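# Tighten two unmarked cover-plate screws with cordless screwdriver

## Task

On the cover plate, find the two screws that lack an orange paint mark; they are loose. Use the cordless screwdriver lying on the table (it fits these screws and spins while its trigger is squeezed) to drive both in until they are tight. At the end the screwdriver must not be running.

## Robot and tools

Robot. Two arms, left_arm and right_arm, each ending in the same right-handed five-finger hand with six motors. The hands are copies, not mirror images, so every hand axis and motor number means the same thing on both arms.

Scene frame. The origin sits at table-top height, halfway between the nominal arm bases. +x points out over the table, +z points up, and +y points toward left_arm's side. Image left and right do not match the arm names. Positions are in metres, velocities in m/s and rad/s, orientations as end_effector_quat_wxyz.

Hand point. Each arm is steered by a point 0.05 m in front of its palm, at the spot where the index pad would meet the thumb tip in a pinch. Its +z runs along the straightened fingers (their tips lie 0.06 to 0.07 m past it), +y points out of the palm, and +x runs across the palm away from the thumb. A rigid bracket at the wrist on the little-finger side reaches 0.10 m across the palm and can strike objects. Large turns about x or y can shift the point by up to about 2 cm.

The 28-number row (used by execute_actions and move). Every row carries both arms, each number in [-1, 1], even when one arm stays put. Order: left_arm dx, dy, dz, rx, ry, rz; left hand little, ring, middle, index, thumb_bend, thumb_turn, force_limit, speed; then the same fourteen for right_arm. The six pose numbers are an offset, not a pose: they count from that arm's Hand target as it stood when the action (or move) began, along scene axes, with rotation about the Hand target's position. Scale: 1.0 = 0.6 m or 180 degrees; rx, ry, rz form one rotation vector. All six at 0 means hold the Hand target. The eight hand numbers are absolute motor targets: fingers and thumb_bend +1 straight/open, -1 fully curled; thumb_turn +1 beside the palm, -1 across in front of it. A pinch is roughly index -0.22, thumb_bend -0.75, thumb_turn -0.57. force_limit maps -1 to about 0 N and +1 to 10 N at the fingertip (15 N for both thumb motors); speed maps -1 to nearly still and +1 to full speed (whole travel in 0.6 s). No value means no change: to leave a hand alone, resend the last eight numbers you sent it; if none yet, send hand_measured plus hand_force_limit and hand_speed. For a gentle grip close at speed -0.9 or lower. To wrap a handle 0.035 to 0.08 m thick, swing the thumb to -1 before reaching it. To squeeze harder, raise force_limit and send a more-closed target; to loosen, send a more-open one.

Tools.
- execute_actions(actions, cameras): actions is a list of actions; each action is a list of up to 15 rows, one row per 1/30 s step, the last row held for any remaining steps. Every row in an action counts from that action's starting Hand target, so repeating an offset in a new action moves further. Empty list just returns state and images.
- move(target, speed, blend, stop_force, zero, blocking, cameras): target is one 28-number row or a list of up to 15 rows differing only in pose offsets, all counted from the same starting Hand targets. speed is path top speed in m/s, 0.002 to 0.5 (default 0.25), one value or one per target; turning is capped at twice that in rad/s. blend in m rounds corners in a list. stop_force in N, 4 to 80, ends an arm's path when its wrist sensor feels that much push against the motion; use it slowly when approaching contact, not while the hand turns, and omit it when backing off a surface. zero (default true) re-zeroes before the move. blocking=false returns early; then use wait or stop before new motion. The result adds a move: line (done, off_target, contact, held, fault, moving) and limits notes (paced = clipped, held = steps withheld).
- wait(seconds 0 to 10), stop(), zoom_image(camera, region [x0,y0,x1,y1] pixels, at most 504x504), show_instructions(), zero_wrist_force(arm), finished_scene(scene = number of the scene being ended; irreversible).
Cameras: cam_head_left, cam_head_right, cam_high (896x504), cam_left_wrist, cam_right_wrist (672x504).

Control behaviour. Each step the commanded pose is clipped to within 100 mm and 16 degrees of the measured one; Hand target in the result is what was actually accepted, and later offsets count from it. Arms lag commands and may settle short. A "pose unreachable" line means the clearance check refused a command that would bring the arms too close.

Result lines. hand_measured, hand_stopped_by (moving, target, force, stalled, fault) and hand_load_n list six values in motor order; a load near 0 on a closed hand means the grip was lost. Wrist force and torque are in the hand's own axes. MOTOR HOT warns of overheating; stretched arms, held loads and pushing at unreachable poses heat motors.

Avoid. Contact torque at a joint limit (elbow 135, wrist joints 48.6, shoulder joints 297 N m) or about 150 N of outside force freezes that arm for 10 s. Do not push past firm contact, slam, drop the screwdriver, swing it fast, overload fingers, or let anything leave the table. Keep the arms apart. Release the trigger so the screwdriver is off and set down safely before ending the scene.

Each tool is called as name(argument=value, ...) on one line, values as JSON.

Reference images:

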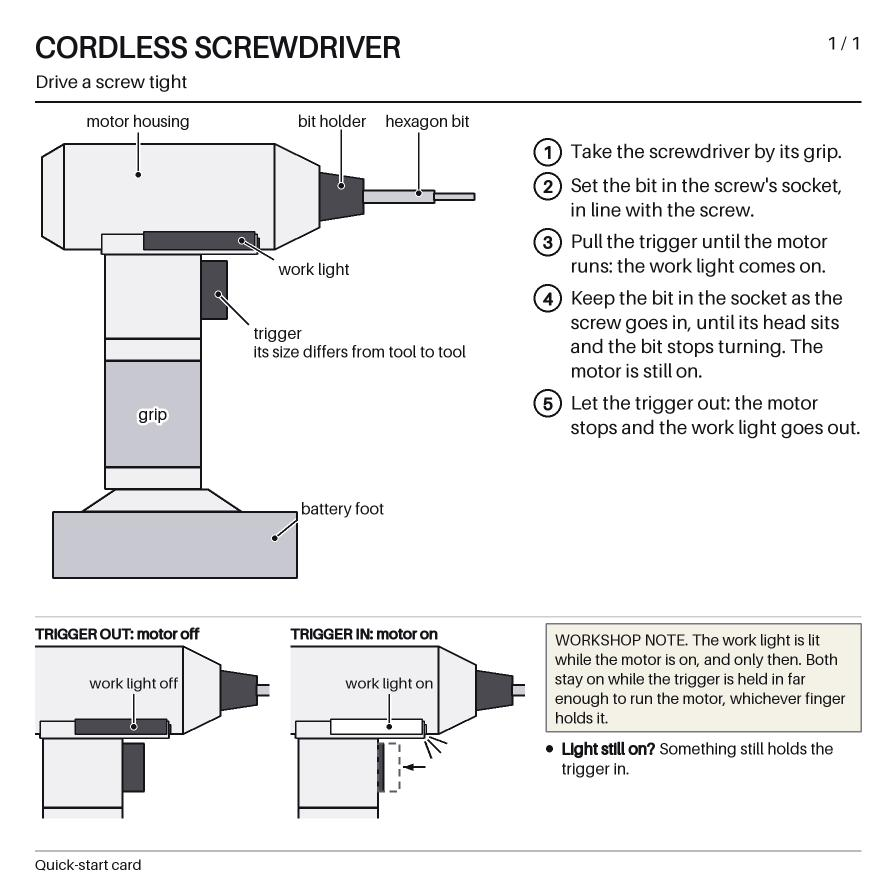

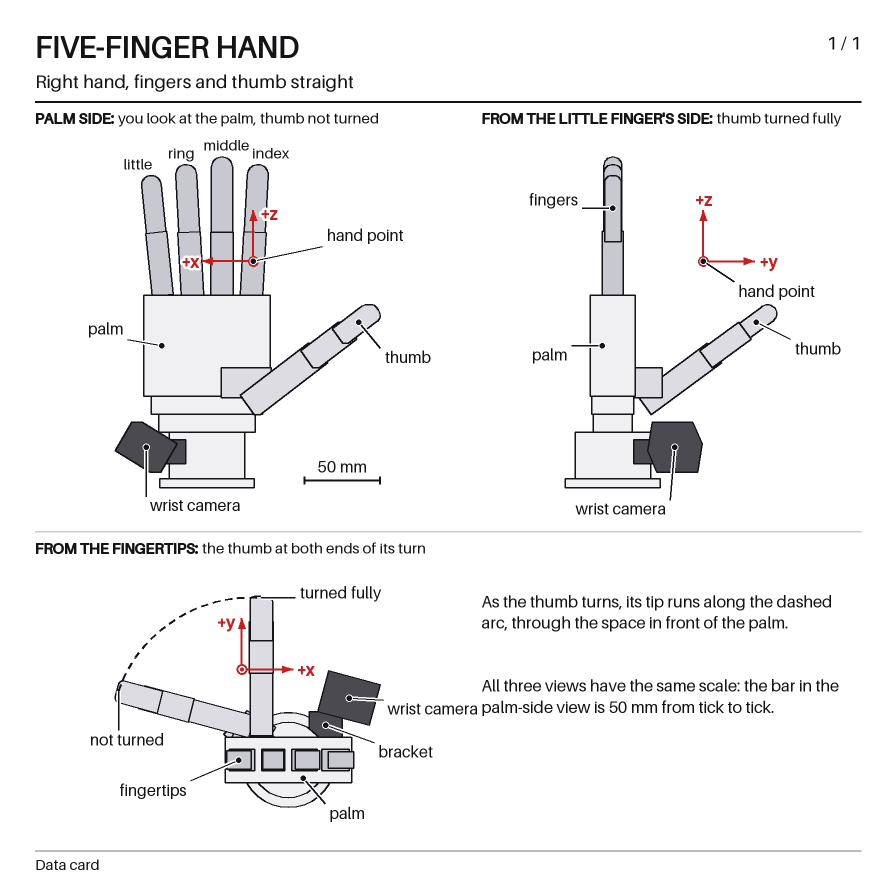

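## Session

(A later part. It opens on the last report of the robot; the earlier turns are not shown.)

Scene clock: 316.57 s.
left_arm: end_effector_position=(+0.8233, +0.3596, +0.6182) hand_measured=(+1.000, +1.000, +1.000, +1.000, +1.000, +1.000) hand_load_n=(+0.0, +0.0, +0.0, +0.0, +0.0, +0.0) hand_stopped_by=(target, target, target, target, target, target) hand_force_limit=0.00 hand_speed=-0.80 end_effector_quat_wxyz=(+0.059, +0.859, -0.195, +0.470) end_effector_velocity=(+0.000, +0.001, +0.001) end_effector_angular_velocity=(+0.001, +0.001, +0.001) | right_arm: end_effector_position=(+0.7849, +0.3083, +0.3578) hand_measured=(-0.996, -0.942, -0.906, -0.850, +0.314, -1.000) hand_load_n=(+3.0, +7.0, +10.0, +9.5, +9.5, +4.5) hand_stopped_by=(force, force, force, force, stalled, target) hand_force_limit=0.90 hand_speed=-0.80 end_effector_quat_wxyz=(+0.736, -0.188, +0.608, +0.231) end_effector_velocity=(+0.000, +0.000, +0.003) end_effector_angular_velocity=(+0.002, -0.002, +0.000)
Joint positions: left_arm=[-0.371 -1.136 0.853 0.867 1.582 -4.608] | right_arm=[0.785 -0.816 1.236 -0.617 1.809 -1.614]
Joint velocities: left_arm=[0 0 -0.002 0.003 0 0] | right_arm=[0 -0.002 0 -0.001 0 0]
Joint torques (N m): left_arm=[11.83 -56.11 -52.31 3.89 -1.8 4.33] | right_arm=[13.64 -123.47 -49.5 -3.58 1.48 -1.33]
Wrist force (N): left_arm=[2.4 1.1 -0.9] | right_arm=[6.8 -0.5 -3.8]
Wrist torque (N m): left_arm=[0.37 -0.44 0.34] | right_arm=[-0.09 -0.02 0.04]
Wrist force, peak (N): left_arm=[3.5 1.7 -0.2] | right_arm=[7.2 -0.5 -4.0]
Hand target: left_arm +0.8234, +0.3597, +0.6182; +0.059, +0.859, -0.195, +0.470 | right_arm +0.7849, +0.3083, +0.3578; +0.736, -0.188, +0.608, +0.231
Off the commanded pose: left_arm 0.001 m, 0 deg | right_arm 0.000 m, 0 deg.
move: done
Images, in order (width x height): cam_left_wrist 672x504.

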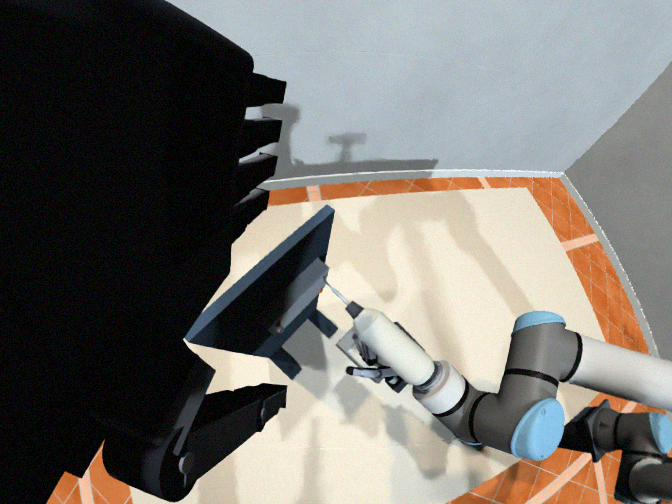

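move(target=[0,0,0,0,0,0,1,1,1,1,1,1,0,-0.8,0.0069,0.0047,0,0,0,0,-1,-1,-0.96,-0.9,0.3,-1,0.9,-0.8], speed=0.003, stop_force=14, cameras=["cam_left_wrist"])

zoom_image(camera="cam_left_wrist", region=[317, 271, 337, 291])

Scene clock: 318.67 s.
left_arm: end_effector_position=(+0.8234, +0.3597, +0.6182) hand_measured=(+1.000, +1.000, +1.000, +1.000, +1.000, +1.000) hand_load_n=(+0.0, +0.0, +0.0, +0.0, +0.0, +0.0) hand_stopped_by=(target, target, target, target, target, target) hand_force_limit=0.00 hand_speed=-0.80 end_effector_quat_wxyz=(+0.059, +0.859, -0.195, +0.470) end_effector_velocity=(+0.000, +0.001, +0.000) end_effector_angular_velocity=(+0.001, -0.001, +0.000) | right_arm: end_effector_position=(+0.7858, +0.3091, +0.3578) hand_measured=(-0.996, -0.942, -0.906, -0.850, +0.314, -1.000) hand_load_n=(+5.5, +7.0, +8.5, +7.5, +11.0, +4.0) hand_stopped_by=(force, force, force, force, stalled, target) hand_force_limit=0.90 hand_speed=-0.80 end_effector_quat_wxyz=(+0.736, -0.188, +0.608, +0.231) end_effector_velocity=(+0.000, +0.000, -0.001) end_effector_angular_velocity=(+0.000, +0.000, +0.000)
Joint positions: left_arm=[-0.371 -1.136 0.853 0.867 1.581 -4.608] | right_arm=[0.785 -0.814 1.232 -0.616 1.809 -1.614]
Joint velocities: left_arm=[0.001 -0.001 0 0 -0.001 0.001] | right_arm=[0 0.001 0 0 0 0]
Joint torques (N m): left_arm=[7.08 -60.63 -41.78 -0.81 -2.5 4.2] | right_arm=[11.94 -123.56 -45.64 -7.35 0.94 -1.16]
Wrist force (N): left_arm=[2.2 1.4 -1.3] | right_arm=[7.0 -0.8 -10.0]
Wrist torque (N m): left_arm=[0.44 -0.40 0.33] | right_arm=[0.22 -0.22 0.08]
Wrist force, peak (N): left_arm=[2.5 1.3 -1.8] | right_arm=[6.4 -1.8 -18.5]
Hand target: left_arm +0.8234, +0.3597, +0.6182; +0.059, +0.859, -0.195, +0.470 | right_arm +0.7858, +0.3091, +0.3578; +0.736, -0.188, +0.608, +0.231
Off the commanded pose: left_arm 0.000 m, 0 deg | right_arm 0.004 m, 0 deg.
move: contact (right_arm)
Images, in order (width x height): cam_left_wrist 672x504.

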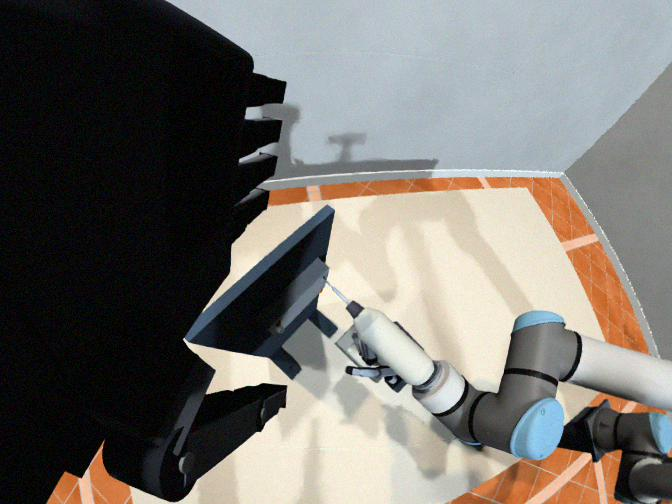

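Scaled by 25.200 from the camera's 672x504 image, which has a finer 960x720 frame.

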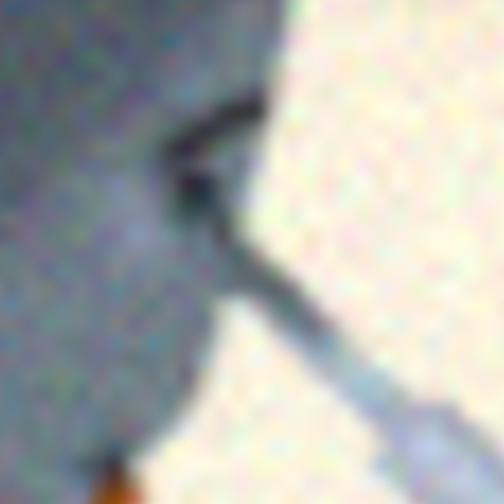

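move(target=[0,0,0,0,0,0,1,1,1,1,1,1,0,-0.8,0.0069,0.0047,0,0,0,0,-1,-1,-0.96,-0.9,0.3,-1,0.9,-0.8], speed=0.003, stop_force=10, cameras=["cam_left_wrist"])

zoom_image(camera="cam_left_wrist", region=[317, 271, 337, 291])

zoom_image(camera="cam_left_wrist", region=[310, 265, 350, 305])

Scene clock: 321.87 s.
left_arm: end_effector_position=(+0.8234, +0.3597, +0.6182) hand_measured=(+1.000, +1.000, +1.000, +1.000, +1.000, +1.000) hand_load_n=(+0.0, +0.5, +0.0, +0.0, +0.0, +0.0) hand_stopped_by=(target, target, target, target, target, target) hand_force_limit=0.00 hand_speed=-0.80 end_effector_quat_wxyz=(+0.059, +0.859, -0.195, +0.470) end_effector_velocity=(+0.000, +0.000, +0.000) end_effector_angular_velocity=(-0.001, +0.000, +0.000) | right_arm: end_effector_position=(+0.7900, +0.3119, +0.3578) hand_measured=(-0.996, -0.942, -0.906, -0.850, +0.314, -1.000) hand_load_n=(+7.5, +8.0, +8.5, +6.0, +11.5, +6.0) hand_stopped_by=(force, force, force, force, stalled, target) hand_force_limit=0.90 hand_speed=-0.80 end_effector_quat_wxyz=(+0.736, -0.188, +0.608, +0.231) end_effector_velocity=(+0.000, +0.000, -0.001) end_effector_angular_velocity=(-0.001, +0.001, +0.000)
Joint positions: left_arm=[-0.371 -1.136 0.853 0.867 1.581 -4.608] | right_arm=[0.783 -0.806 1.219 -0.61 1.807 -1.613]
Joint velocities: left_arm=[0 0 0 0 0.001 -0.001] | right_arm=[0 0 0 0.001 0 0]
Joint torques (N m): left_arm=[6.63 -65.45 -28.97 -1.72 -2.33 2.97] | right_arm=[-12.98 -122.57 -51.89 -7.85 -1.9 1.74]
Wrist force (N): left_arm=[2.1 1.6 -1.0] | right_arm=[7.6 -3.3 -13.5]
Wrist torque (N m): left_arm=[0.46 -0.39 0.33] | right_arm=[0.54 -0.14 0.14]
Wrist force, peak (N): left_arm=[2.5 1.5 -1.5] | right_arm=[6.4 -2.4 -18.4]
Hand target: left_arm +0.8234, +0.3597, +0.6182; +0.059, +0.859, -0.195, +0.470 | right_arm +0.7900, +0.3119, +0.3578; +0.736, -0.188, +0.608, +0.231
Off the commanded pose: left_arm 0.000 m, 0 deg | right_arm 0.000 m, 0 deg.
move: done
Images, in order (width x height): cam_left_wrist 672x504.

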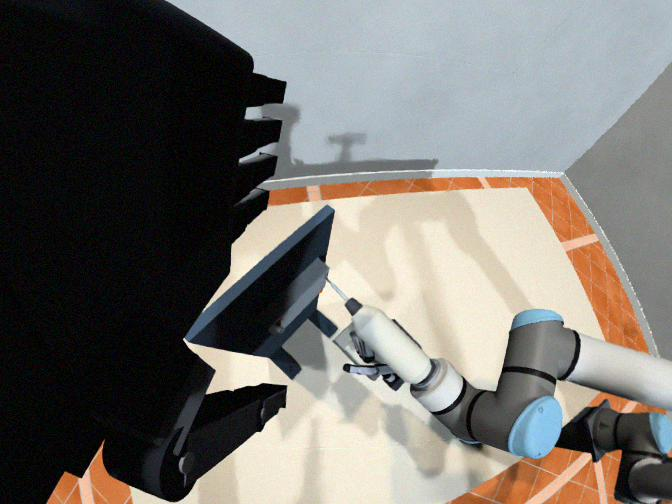

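Scaled by 25.200 from the camera's 672x504 image, which has a finer 960x720 frame.

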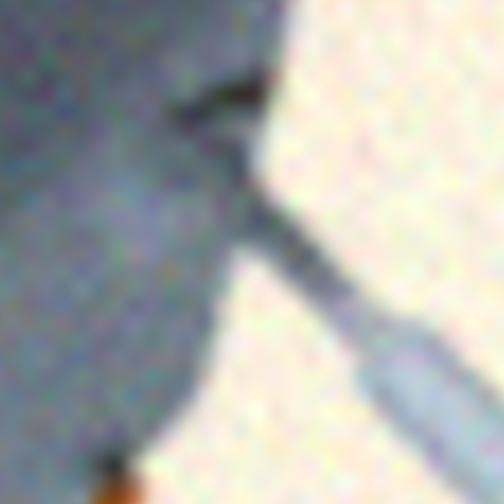

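Scaled by 12.600 from the camera's 672x504 image, which has a finer 960x720 frame.

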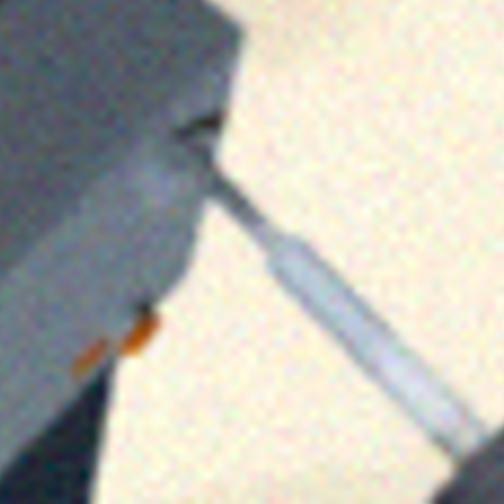

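move(target=[0,0,0,0,0,0,1,1,1,1,1,1,0,-0.8,-0.0206,-0.0141,0,0,0,0,-1,-1,-0.96,-0.9,0.3,-1,0.9,-0.8], speed=0.04)

zoom_image(camera="cam_left_wrist", region=[310, 265, 350, 305])

zoom_image(camera="cam_left_wrist", region=[230, 200, 430, 400])

Scene clock: 323.47 s.
left_arm: end_effector_position=(+0.8234, +0.3597, +0.6182) hand_measured=(+1.000, +1.000, +1.000, +1.000, +1.000, +1.000) hand_load_n=(+0.0, +0.0, +0.0, +0.0, +0.0, +0.0) hand_stopped_by=(target, target, target, target, target, target) hand_force_limit=0.00 hand_speed=-0.80 end_effector_quat_wxyz=(+0.059, +0.859, -0.195, +0.470) end_effector_velocity=(+0.000, +0.000, +0.001) end_effector_angular_velocity=(-0.001, -0.001, +0.000) | right_arm: end_effector_position=(+0.7775, +0.3034, +0.3579) hand_measured=(-0.996, -0.942, -0.906, -0.850, +0.314, -1.000) hand_load_n=(+7.0, +7.5, +8.5, +6.0, +10.5, +6.0) hand_stopped_by=(force, force, force, force, stalled, target) hand_force_limit=0.90 hand_speed=-0.80 end_effector_quat_wxyz=(+0.736, -0.188, +0.608, +0.231) end_effector_velocity=(+0.001, +0.001, -0.001) end_effector_angular_velocity=(-0.001, +0.001, +0.000)
Joint positions: left_arm=[-0.371 -1.136 0.853 0.867 1.581 -4.608] | right_arm=[0.787 -0.828 1.259 -0.628 1.811 -1.614]
Joint velocities: left_arm=[0 -0.001 0 0 0 0] | right_arm=[0 0.002 -0.003 0.002 0 0]
Joint torques (N m): left_arm=[5.01 -72.4 -29.04 -1.72 -1.92 3.04] | right_arm=[2.69 -104.88 -52.64 -2.15 0.09 -1.62]
Wrist force (N): left_arm=[2.1 1.3 -1.4] | right_arm=[6.9 -0.5 -2.4]
Wrist torque (N m): left_arm=[0.44 -0.37 0.32] | right_arm=[-0.16 -0.02 0.04]
Wrist force, peak (N): left_arm=[2.7 1.6 -1.2] | right_arm=[8.1 -3.3 -13.9]
Hand target: left_arm +0.8234, +0.3597, +0.6182; +0.059, +0.859, -0.195, +0.470 | right_arm +0.7776, +0.3034, +0.3578; +0.736, -0.188, +0.608, +0.231
Off the commanded pose: left_arm 0.000 m, 0 deg | right_arm 0.000 m, 0 deg.
move: done

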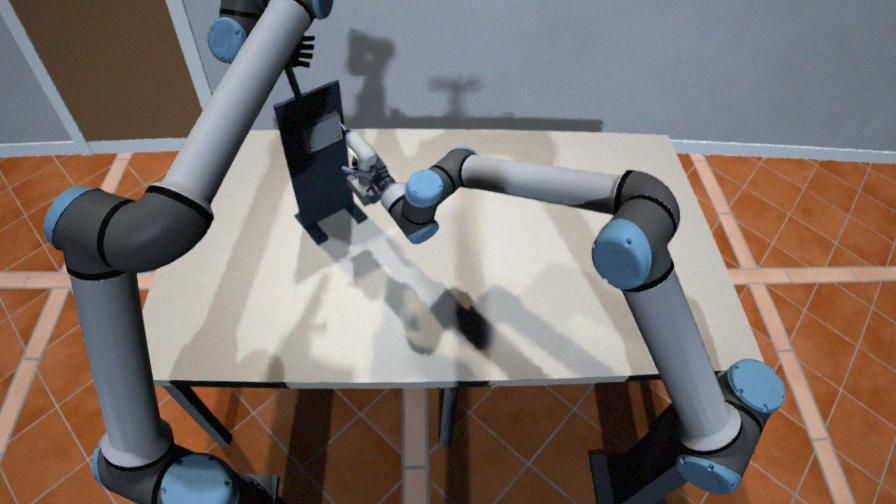

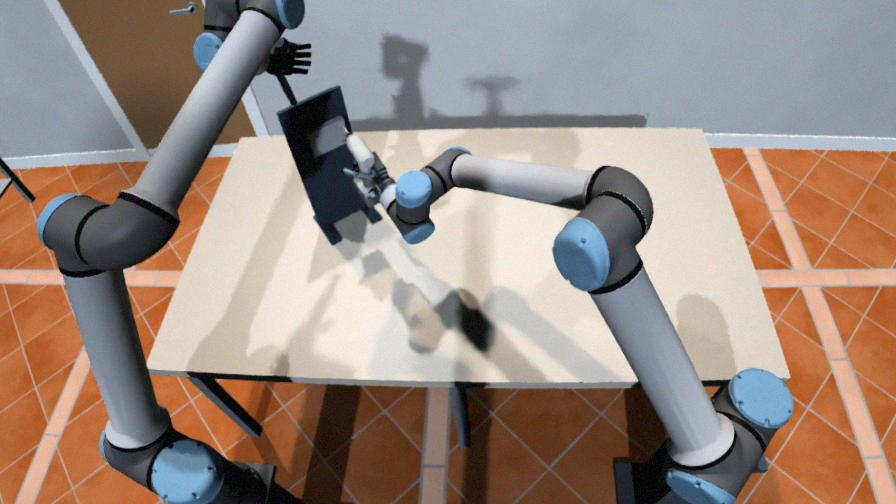

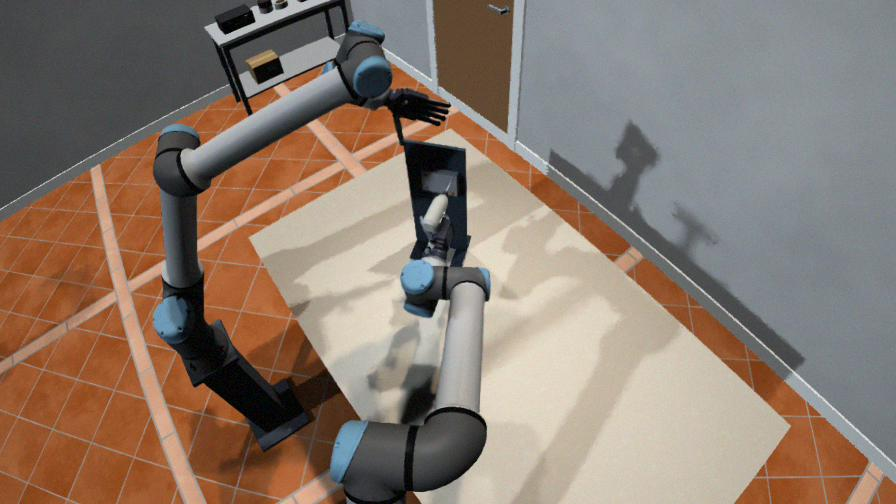

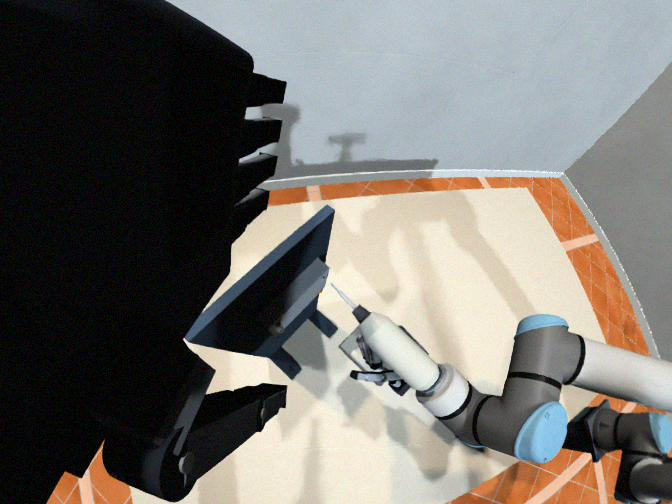

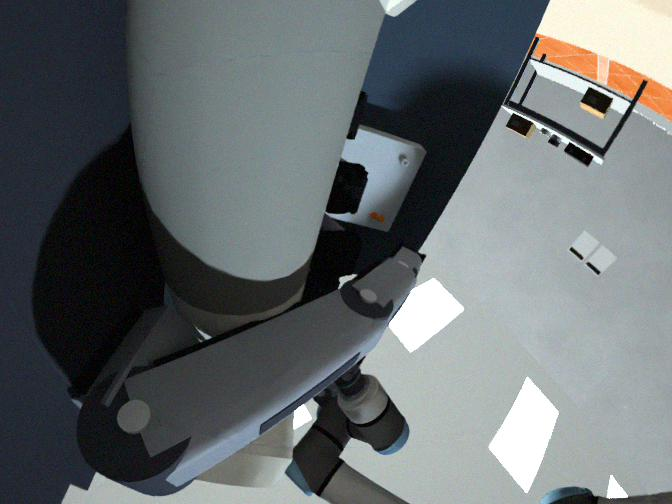

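Scaled by 12.600 from the camera's 672x504 image, which has a finer 960x720 frame.

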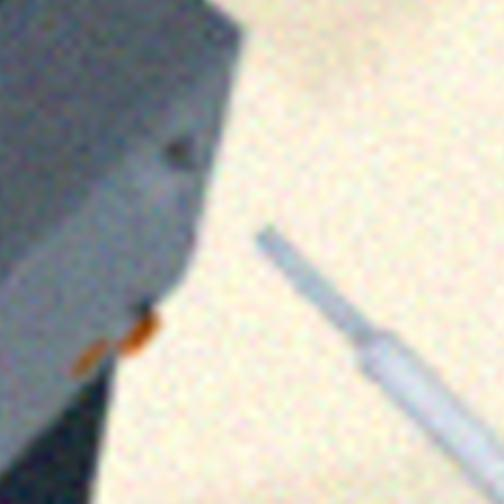

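Scaled by 2.520 from the camera's 672x504 image, which has a finer 960x720 frame.

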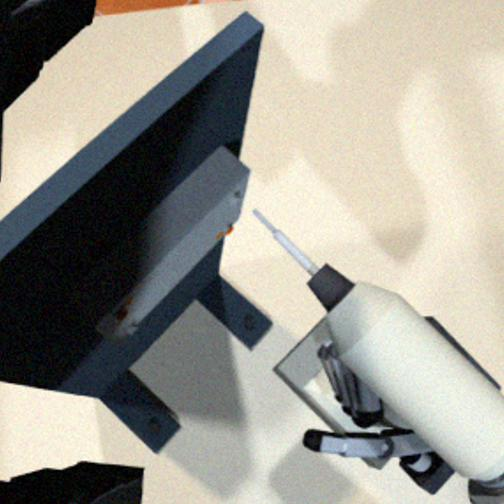

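zoom_image(camera="cam_right_wrist", region=[340, 110, 440, 240])

zoom_image(camera="cam_left_wrist", region=[317, 267, 337, 287])

zoom_image(camera="cam_left_wrist", region=[260, 265, 340, 345])

Scaled by 3.877 from the camera's 672x504 image, which has a finer 960x720 frame.

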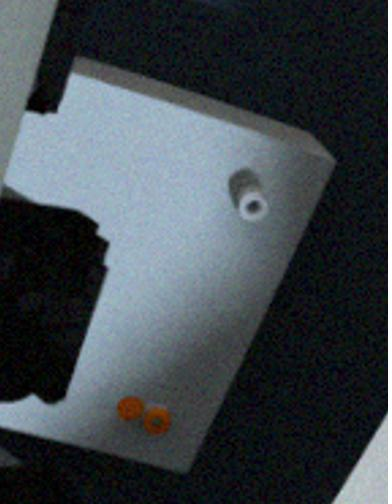

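Scaled by 25.200 from the camera's 672x504 image, which has a finer 960x720 frame.

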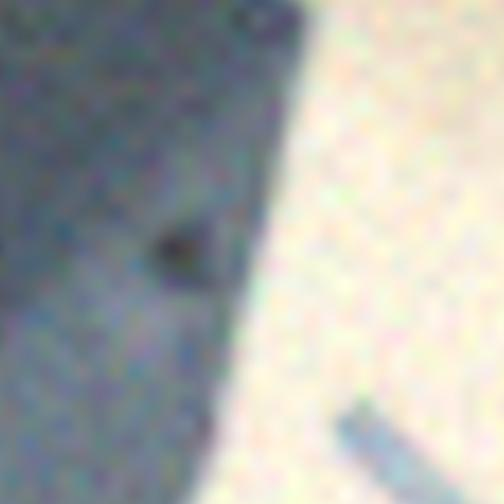

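Scaled by 6.300 from the camera's 672x504 image, which has a finer 960x720 frame.

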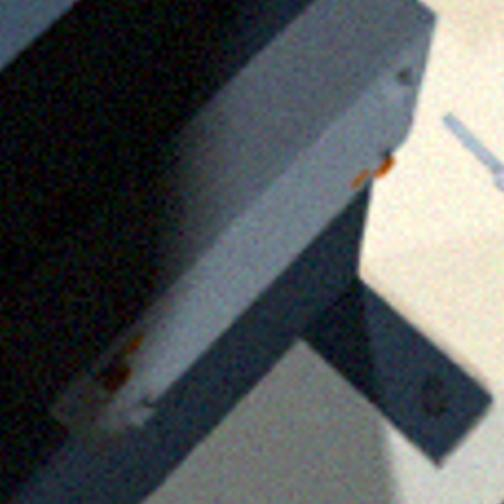

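zoom_image(camera="cam_right_wrist", region=[392, 144, 418, 170])

zoom_image(camera="cam_right_wrist", region=[364, 204, 390, 230])

Scaled by 19.385 from the camera's 672x504 image, which has a finer 960x720 frame.

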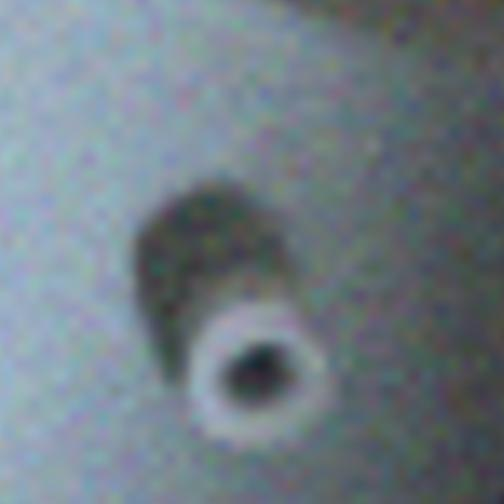

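Scaled by 19.385 from the camera's 672x504 image, which has a finer 960x720 frame.

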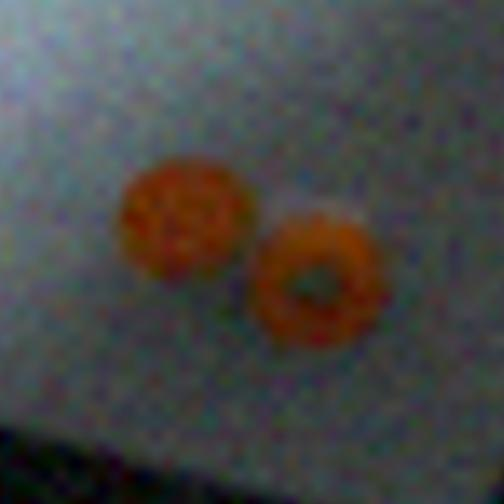

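move(target=[[-0.2051,0.1996,-0.0983,-0.0457,-0.3022,0,1,1,1,1,1,1,0,-0.8,0,0,0,0,0,0,-1,-1,-0.96,-0.9,0.3,-1,0.9,-0.8],[-0.1459,0.2801,-0.3403,-0.0457,-0.3022,-0.139,1,1,1,1,1,1,0,-0.8,0,0,0,0,0,0,-1,-1,-0.96,-0.9,0.3,-1,0.9,-0.8]], speed=0.3, cameras=["cam_left_wrist"])

Scene clock: 327.30 s.
left_arm: end_effector_position=(+0.7356, +0.5281, +0.4147) hand_measured=(+1.000, +1.000, +1.000, +1.000, +1.000, +1.000) hand_load_n=(+0.0, +0.0, -0.5, +0.0, +0.0, +0.0) hand_stopped_by=(target, target, target, target, target, target) hand_force_limit=0.00 hand_speed=-0.80 end_effector_quat_wxyz=(+0.120, +0.485, -0.342, +0.796) end_effector_velocity=(+0.000, +0.000, -0.001) end_effector_angular_velocity=(+0.003, -0.001, -0.002) | right_arm: end_effector_position=(+0.7776, +0.3034, +0.3578) hand_measured=(-0.996, -0.942, -0.906, -0.850, +0.314, -1.000) hand_load_n=(+7.0, +7.5, +9.0, +6.5, +10.5, +6.0) hand_stopped_by=(force, force, force, force, stalled, target) hand_force_limit=0.90 hand_speed=-0.80 end_effector_quat_wxyz=(+0.736, -0.188, +0.608, +0.231) end_effector_velocity=(+0.000, +0.000, -0.002) end_effector_angular_velocity=(-0.001, +0.001, -0.001)
Joint positions: left_arm=[-0.022 -1.359 1.875 -0.927 2.303 -4.53] | right_arm=[0.787 -0.828 1.259 -0.628 1.811 -1.614]
Joint velocities: left_arm=[0 0.001 0 0 0.004 0.003] | right_arm=[0 0.001 0 0 0.001 0]
Joint torques (N m): left_arm=[6.75 -36.61 -26.71 -2.03 2.17 4.03] | right_arm=[-13.75 -103.89 -47.46 -4.52 -0.46 0.31]
Wrist force (N): left_arm=[2.2 0.7 0.3] | right_arm=[6.6 -0.3 -2.2]
Wrist torque (N m): left_arm=[0.09 -0.48 0.24] | right_arm=[-0.14 0.02 0.03]
Wrist force, peak (N): left_arm=[4.3 1.8 0.8] | right_arm=[7.2 -0.3 -2.7]
Hand target: left_arm +0.7356, +0.5281, +0.4146; +0.120, +0.485, -0.342, +0.796 | right_arm +0.7776, +0.3034, +0.3578; +0.736, -0.188, +0.608, +0.231
Off the commanded pose: left_arm 0.001 m, 0 deg | right_arm 0.000 m, 0 deg.
move: done
Images, in order (width x height): cam_left_wrist 672x504.

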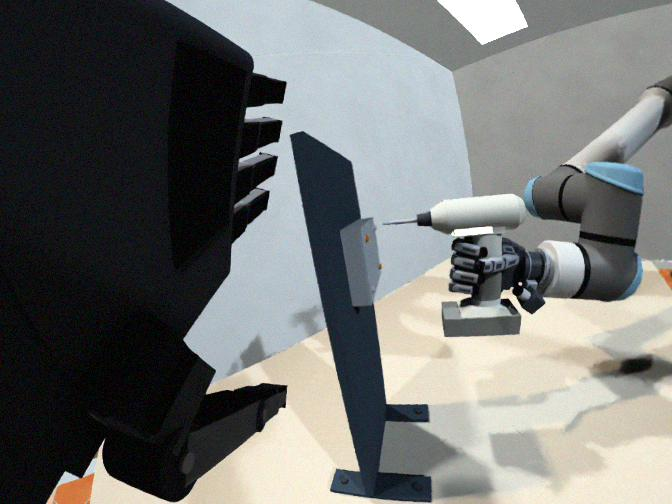

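move(target=[0,0,0,-0.055,0.0258,-0.0215,1,1,1,1,1,1,0,-0.8,0,0,0,0,0,0,-1,-1,-0.96,-0.9,0.3,-1,0.9,-0.8], speed=0.3, cameras=["cam_left_wrist"])

zoom_image(camera="cam_left_wrist", region=[350, 210, 420, 280])

zoom_image(camera="cam_left_wrist", region=[355, 225, 395, 265])

Scene clock: 328.53 s.
left_arm: end_effector_position=(+0.7355, +0.5282, +0.4143) hand_measured=(+1.000, +1.000, +1.000, +1.000, +1.000, +1.000) hand_load_n=(+0.0, +0.0, +0.0, +0.0, +0.0, +0.0) hand_stopped_by=(target, target, target, target, target, target) hand_force_limit=0.00 hand_speed=-0.80 end_effector_quat_wxyz=(+0.202, +0.493, -0.283, +0.798) end_effector_velocity=(+0.000, +0.000, +0.001) end_effector_angular_velocity=(-0.002, +0.000, -0.001) | right_arm: end_effector_position=(+0.7776, +0.3034, +0.3578) hand_measured=(-0.996, -0.942, -0.906, -0.850, +0.314, -1.000) hand_load_n=(+7.0, +7.5, +8.5, +6.5, +10.5, +6.5) hand_stopped_by=(force, force, force, force, stalled, target) hand_force_limit=0.90 hand_speed=-0.80 end_effector_quat_wxyz=(+0.736, -0.188, +0.608, +0.231) end_effector_velocity=(+0.000, +0.000, +0.000) end_effector_angular_velocity=(+0.001, +0.000, +0.000)
Joint positions: left_arm=[-0.016 -1.327 1.895 -1.06 2.294 -4.78] | right_arm=[0.787 -0.828 1.259 -0.628 1.811 -1.614]
Joint velocities: left_arm=[0 -0.001 -0.001 0.001 0 -0.003] | right_arm=[0 0 0 0 0 0]
Joint torques (N m): left_arm=[-9.55 -74.49 -51.45 -2.71 2.07 -2.52] | right_arm=[-12.88 -104.11 -46.62 -5.18 -0.53 0.49]
Wrist force (N): left_arm=[2.5 1.4 0.5] | right_arm=[6.8 -0.7 -2.2]
Wrist torque (N m): left_arm=[0.20 -0.56 0.32] | right_arm=[-0.21 -0.02 0.03]
Wrist force, peak (N): left_arm=[2.7 1.3 0.7] | right_arm=[7.1 -0.4 -2.4]
Hand target: left_arm +0.7355, +0.5281, +0.4146; +0.202, +0.493, -0.283, +0.798 | right_arm +0.7776, +0.3034, +0.3578; +0.736, -0.188, +0.608, +0.231
Off the commanded pose: left_arm 0.000 m, 0 deg | right_arm 0.000 m, 0 deg.
move: done
Images, in order (width x height): cam_left_wrist 672x504.

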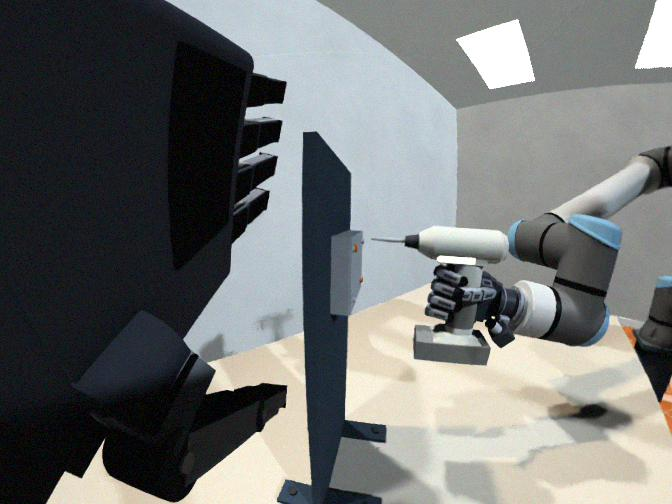

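Scaled by 7.200 from the camera's 672x504 image, which has a finer 960x720 frame.

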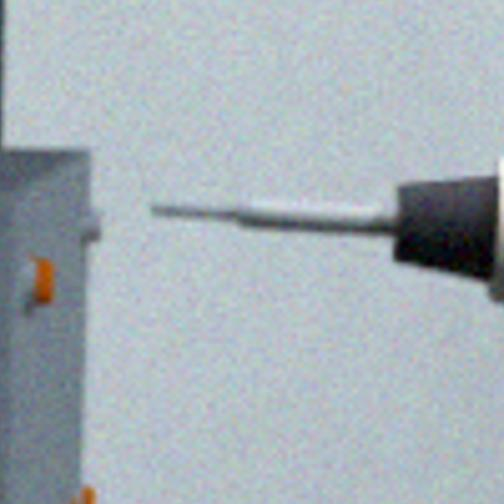

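Scaled by 12.600 from the camera's 672x504 image, which has a finer 960x720 frame.

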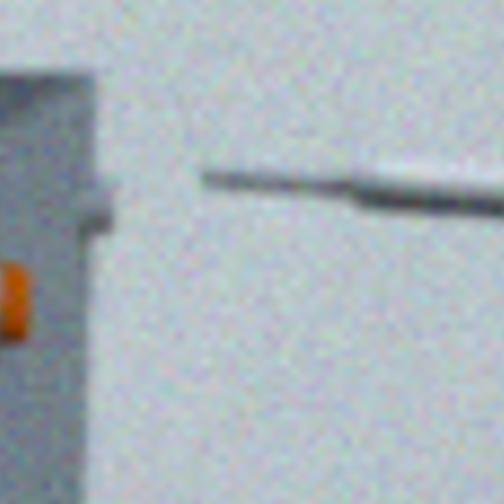

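move(target=[0,0,0,0,0,0,1,1,1,1,1,1,0,-0.8,0,0,0.001,-0.0069,0.0108,0,-1,-1,-0.96,-0.9,0.3,-1,0.9,-0.8], speed=0.04, cameras=["cam_left_wrist"])

zoom_image(camera="cam_left_wrist", region=[355, 225, 395, 265])

zoom_image(camera="cam_left_wrist", region=[358, 230, 383, 255])

Scene clock: 329.63 s.
left_arm: end_effector_position=(+0.7355, +0.5281, +0.4146) hand_measured=(+1.000, +1.000, +1.000, +1.000, +1.000, +1.000) hand_load_n=(+0.0, +0.0, +0.0, +0.0, +0.0, +0.0) hand_stopped_by=(target, target, target, target, target, target) hand_force_limit=0.00 hand_speed=-0.80 end_effector_quat_wxyz=(+0.202, +0.493, -0.283, +0.798) end_effector_velocity=(+0.000, -0.001, -0.001) end_effector_angular_velocity=(+0.001, +0.000, -0.001) | right_arm: end_effector_position=(+0.7777, +0.3034, +0.3586) hand_measured=(-0.996, -0.942, -0.906, -0.850, +0.314, -1.000) hand_load_n=(+7.0, +7.5, +8.5, +6.5, +10.5, +6.0) hand_stopped_by=(force, force, force, force, stalled, target) hand_force_limit=0.90 hand_speed=-0.80 end_effector_quat_wxyz=(+0.724, -0.192, +0.623, +0.227) end_effector_velocity=(+0.000, +0.000, +0.001) end_effector_angular_velocity=(+0.003, -0.004, +0.000)
Joint positions: left_arm=[-0.016 -1.328 1.895 -1.06 2.294 -4.78] | right_arm=[0.788 -0.833 1.245 -0.568 1.814 -1.603]
Joint velocities: left_arm=[-0.001 0.001 0 0 0 0.002] | right_arm=[0 0 0.001 -0.006 0 -0.001]
Joint torques (N m): left_arm=[-12.16 -71.3 -48.16 -6.3 1.52 -2.87] | right_arm=[13.5 -109.65 -41.91 -7.69 0.87 -1.25]
Wrist force (N): left_arm=[2.1 1.2 0.8] | right_arm=[6.9 -0.6 -1.9]
Wrist torque (N m): left_arm=[0.16 -0.50 0.28] | right_arm=[-0.18 -0.05 0.04]
Wrist force, peak (N): left_arm=[2.4 1.8 0.9] | right_arm=[7.2 -0.3 -2.5]
Hand target: left_arm +0.7355, +0.5281, +0.4146; +0.202, +0.493, -0.283, +0.798 | right_arm +0.7776, +0.3034, +0.3584; +0.724, -0.192, +0.623, +0.227
Off the commanded pose: left_arm 0.000 m, 0 deg | right_arm 0.000 m, 0 deg.
move: done
Images, in order (width x height): cam_left_wrist 672x504.

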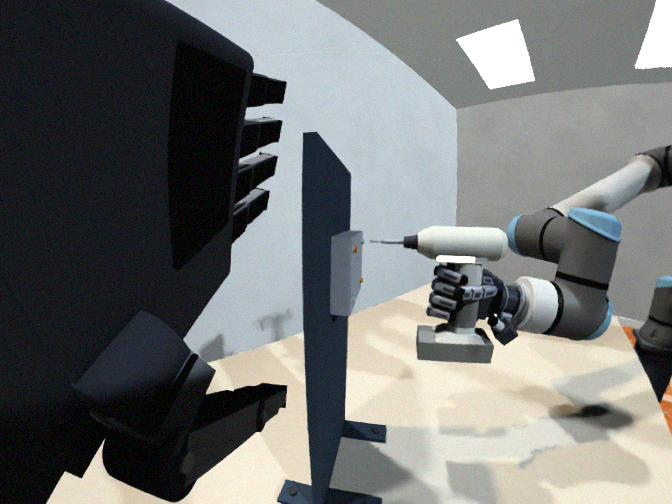

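Scaled by 12.600 from the camera's 672x504 image, which has a finer 960x720 frame.

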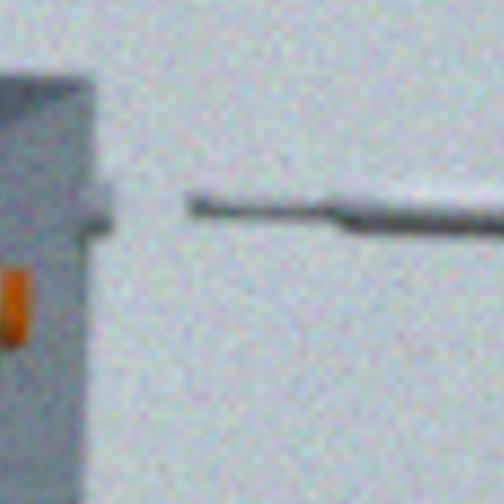

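Scaled by 20.160 from the camera's 672x504 image, which has a finer 960x720 frame.

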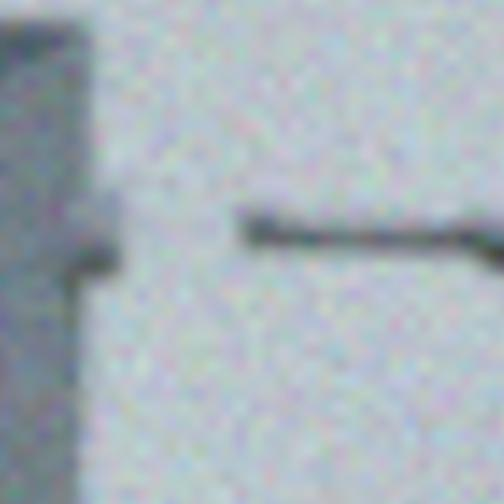

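move(target=[[0.0592,0.0805,-0.242,0,0,0.139,1,1,1,1,1,1,0,-0.8,0,0,-0.0006,0,0,0,-1,-1,-0.96,-0.9,0.3,-1,0.9,-0.8]], speed=0.02, cameras=[], blocking=false)

stop()

Scene clock: 330.27 s.
left_arm: end_effector_position=(+0.7369, +0.5300, +0.4089) hand_measured=(+1.000, +1.000, +1.000, +1.000, +1.000, +1.000) hand_load_n=(+0.0, +0.0, +0.0, +0.0, +0.0, +0.0) hand_stopped_by=(target, target, target, target, target, target) hand_force_limit=0.00 hand_speed=-0.80 end_effector_quat_wxyz=(+0.195, +0.495, -0.279, +0.800) end_effector_velocity=(+0.004, +0.004, -0.014) end_effector_angular_velocity=(+0.000, +0.000, +0.040) | right_arm: end_effector_position=(+0.7776, +0.3034, +0.3583) hand_measured=(-0.996, -0.942, -0.906, -0.850, +0.314, -1.000) hand_load_n=(+7.0, +7.5, +9.0, +6.5, +10.5, +6.0) hand_stopped_by=(force, force, force, force, stalled, target) hand_force_limit=0.90 hand_speed=-0.80 end_effector_quat_wxyz=(+0.724, -0.192, +0.623, +0.227) end_effector_velocity=(+0.000, +0.000, -0.001) end_effector_angular_velocity=(-0.001, +0.001, +0.000)
Joint positions: left_arm=[-0.018 -1.325 1.903 -1.063 2.278 -4.769] | right_arm=[0.788 -0.833 1.245 -0.568 1.814 -1.603]
Joint velocities: left_arm=[-0.003 0.006 0.019 -0.008 -0.038 0.026] | right_arm=[0 0.001 0 0 0 0]
Joint torques (N m): left_arm=[-11.22 -38.62 -27.72 -6.83 -3.12 4.54] | right_arm=[14.27 -104.23 -41.48 -7.2 -0.58 -1.82]
Wrist force (N): left_arm=[2.6 1.1 0.4] | right_arm=[6.7 -0.3 -2.0]
Wrist torque (N m): left_arm=[0.17 -0.58 0.32] | right_arm=[-0.14 -0.01 0.03]
Wrist force, peak (N): left_arm=[2.5 1.5 0.8] | right_arm=[7.1 -0.4 -2.3]
Hand target: left_arm +0.7371, +0.5303, +0.4080; +0.194, +0.495, -0.278, +0.800 | right_arm +0.7776, +0.3034, +0.3583; +0.724, -0.192, +0.623, +0.227
Off the commanded pose: left_arm 0.151 m, 24 deg | right_arm 0.000 m, 0 deg.
move: running
No camera images: "cameras" was empty.

Scene clock: 330.50 s.
left_arm: end_effector_position=(+0.7372, +0.5304, +0.4076) hand_measured=(+1.000, +1.000, +1.000, +1.000, +1.000, +1.000) hand_load_n=(+0.0, +0.0, +0.0, +0.0, +0.0, +0.0) hand_stopped_by=(target, target, target, target, target, target) hand_force_limit=0.00 hand_speed=-0.80 end_effector_quat_wxyz=(+0.193, +0.495, -0.278, +0.800) end_effector_velocity=(-0.001, -0.001, +0.000) end_effector_angular_velocity=(+0.001, -0.001, -0.002) | right_arm: end_effector_position=(+0.7776, +0.3034, +0.3583) hand_measured=(-0.996, -0.942, -0.906, -0.850, +0.314, -1.000) hand_load_n=(+7.0, +7.5, +8.5, +6.5, +10.5, +6.0) hand_stopped_by=(force, force, force, force, stalled, target) hand_force_limit=0.90 hand_speed=-0.80 end_effector_quat_wxyz=(+0.724, -0.192, +0.623, +0.227) end_effector_velocity=(+0.000, +0.000, -0.002) end_effector_angular_velocity=(-0.002, +0.001, +0.000)
Joint positions: left_arm=[-0.018 -1.325 1.904 -1.064 2.275 -4.767] | right_arm=[0.788 -0.833 1.245 -0.568 1.814 -1.603]
Joint velocities: left_arm=[0 -0.001 0 0 0.003 0] | right_arm=[0 0.002 0 0 0 0]
Joint torques (N m): left_arm=[-8.9 -46.37 -35.38 -5.57 1.04 -0.54] | right_arm=[15.11 -103.6 -41.74 -7.15 -0.46 -2.19]
Wrist force (N): left_arm=[2.4 1.6 0.4] | right_arm=[6.9 -0.6 -1.9]
Wrist torque (N m): left_arm=[0.24 -0.56 0.33] | right_arm=[-0.20 -0.05 0.04]
Wrist force, peak (N): left_arm=[2.4 1.6 0.4] | right_arm=[7.0 -0.7 -2.1]
Hand target: left_arm +0.7372, +0.5304, +0.4077; +0.194, +0.495, -0.278, +0.800 | right_arm +0.7776, +0.3034, +0.3583; +0.724, -0.192, +0.623, +0.227
Off the commanded pose: left_arm 0.150 m, 24 deg | right_arm 0.000 m, 0 deg.
earlier move: stopped

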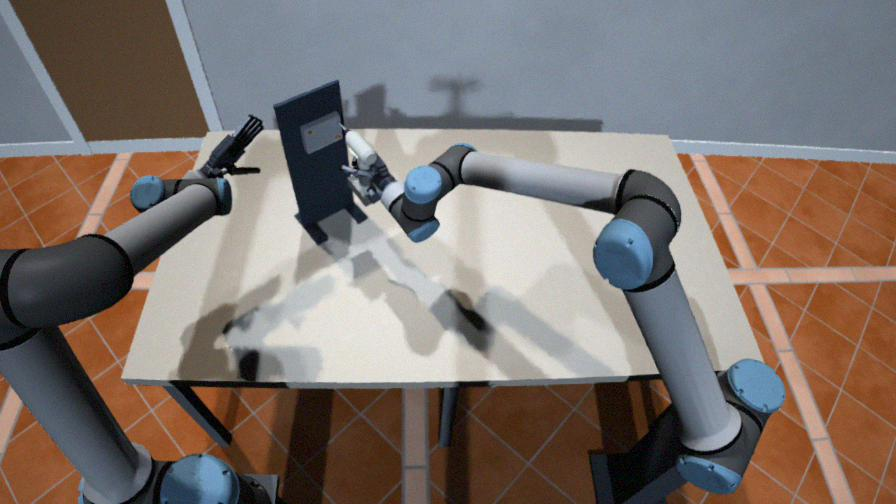

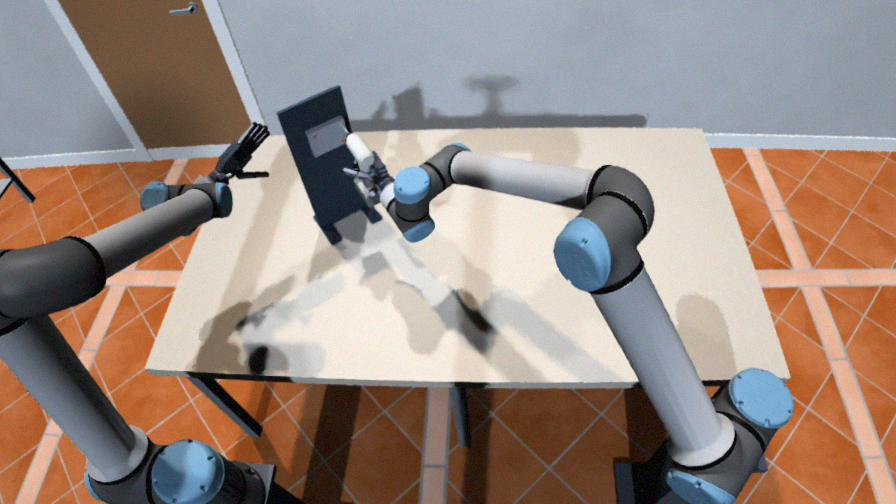

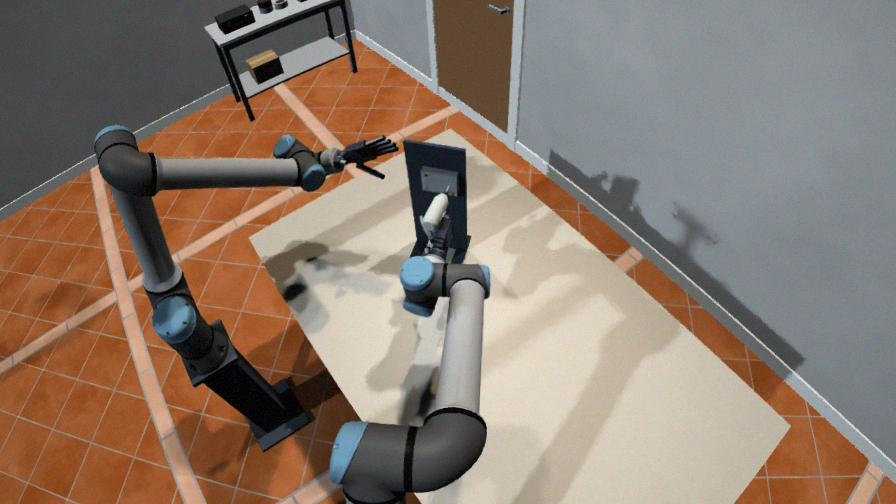

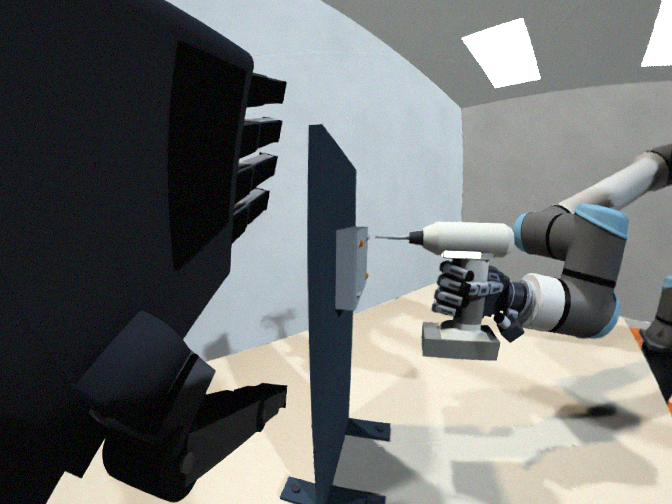

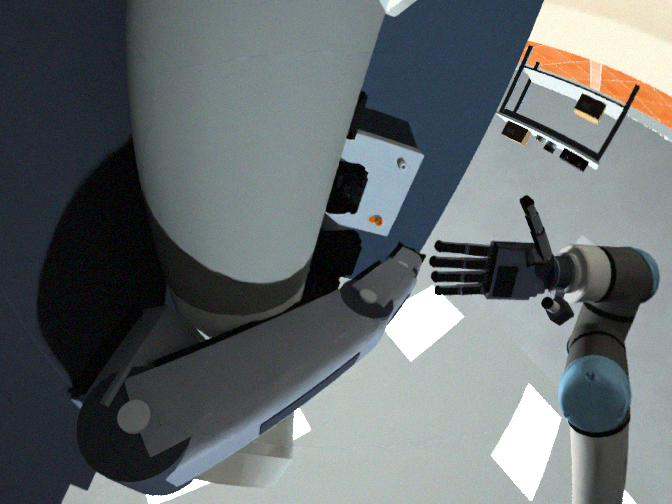

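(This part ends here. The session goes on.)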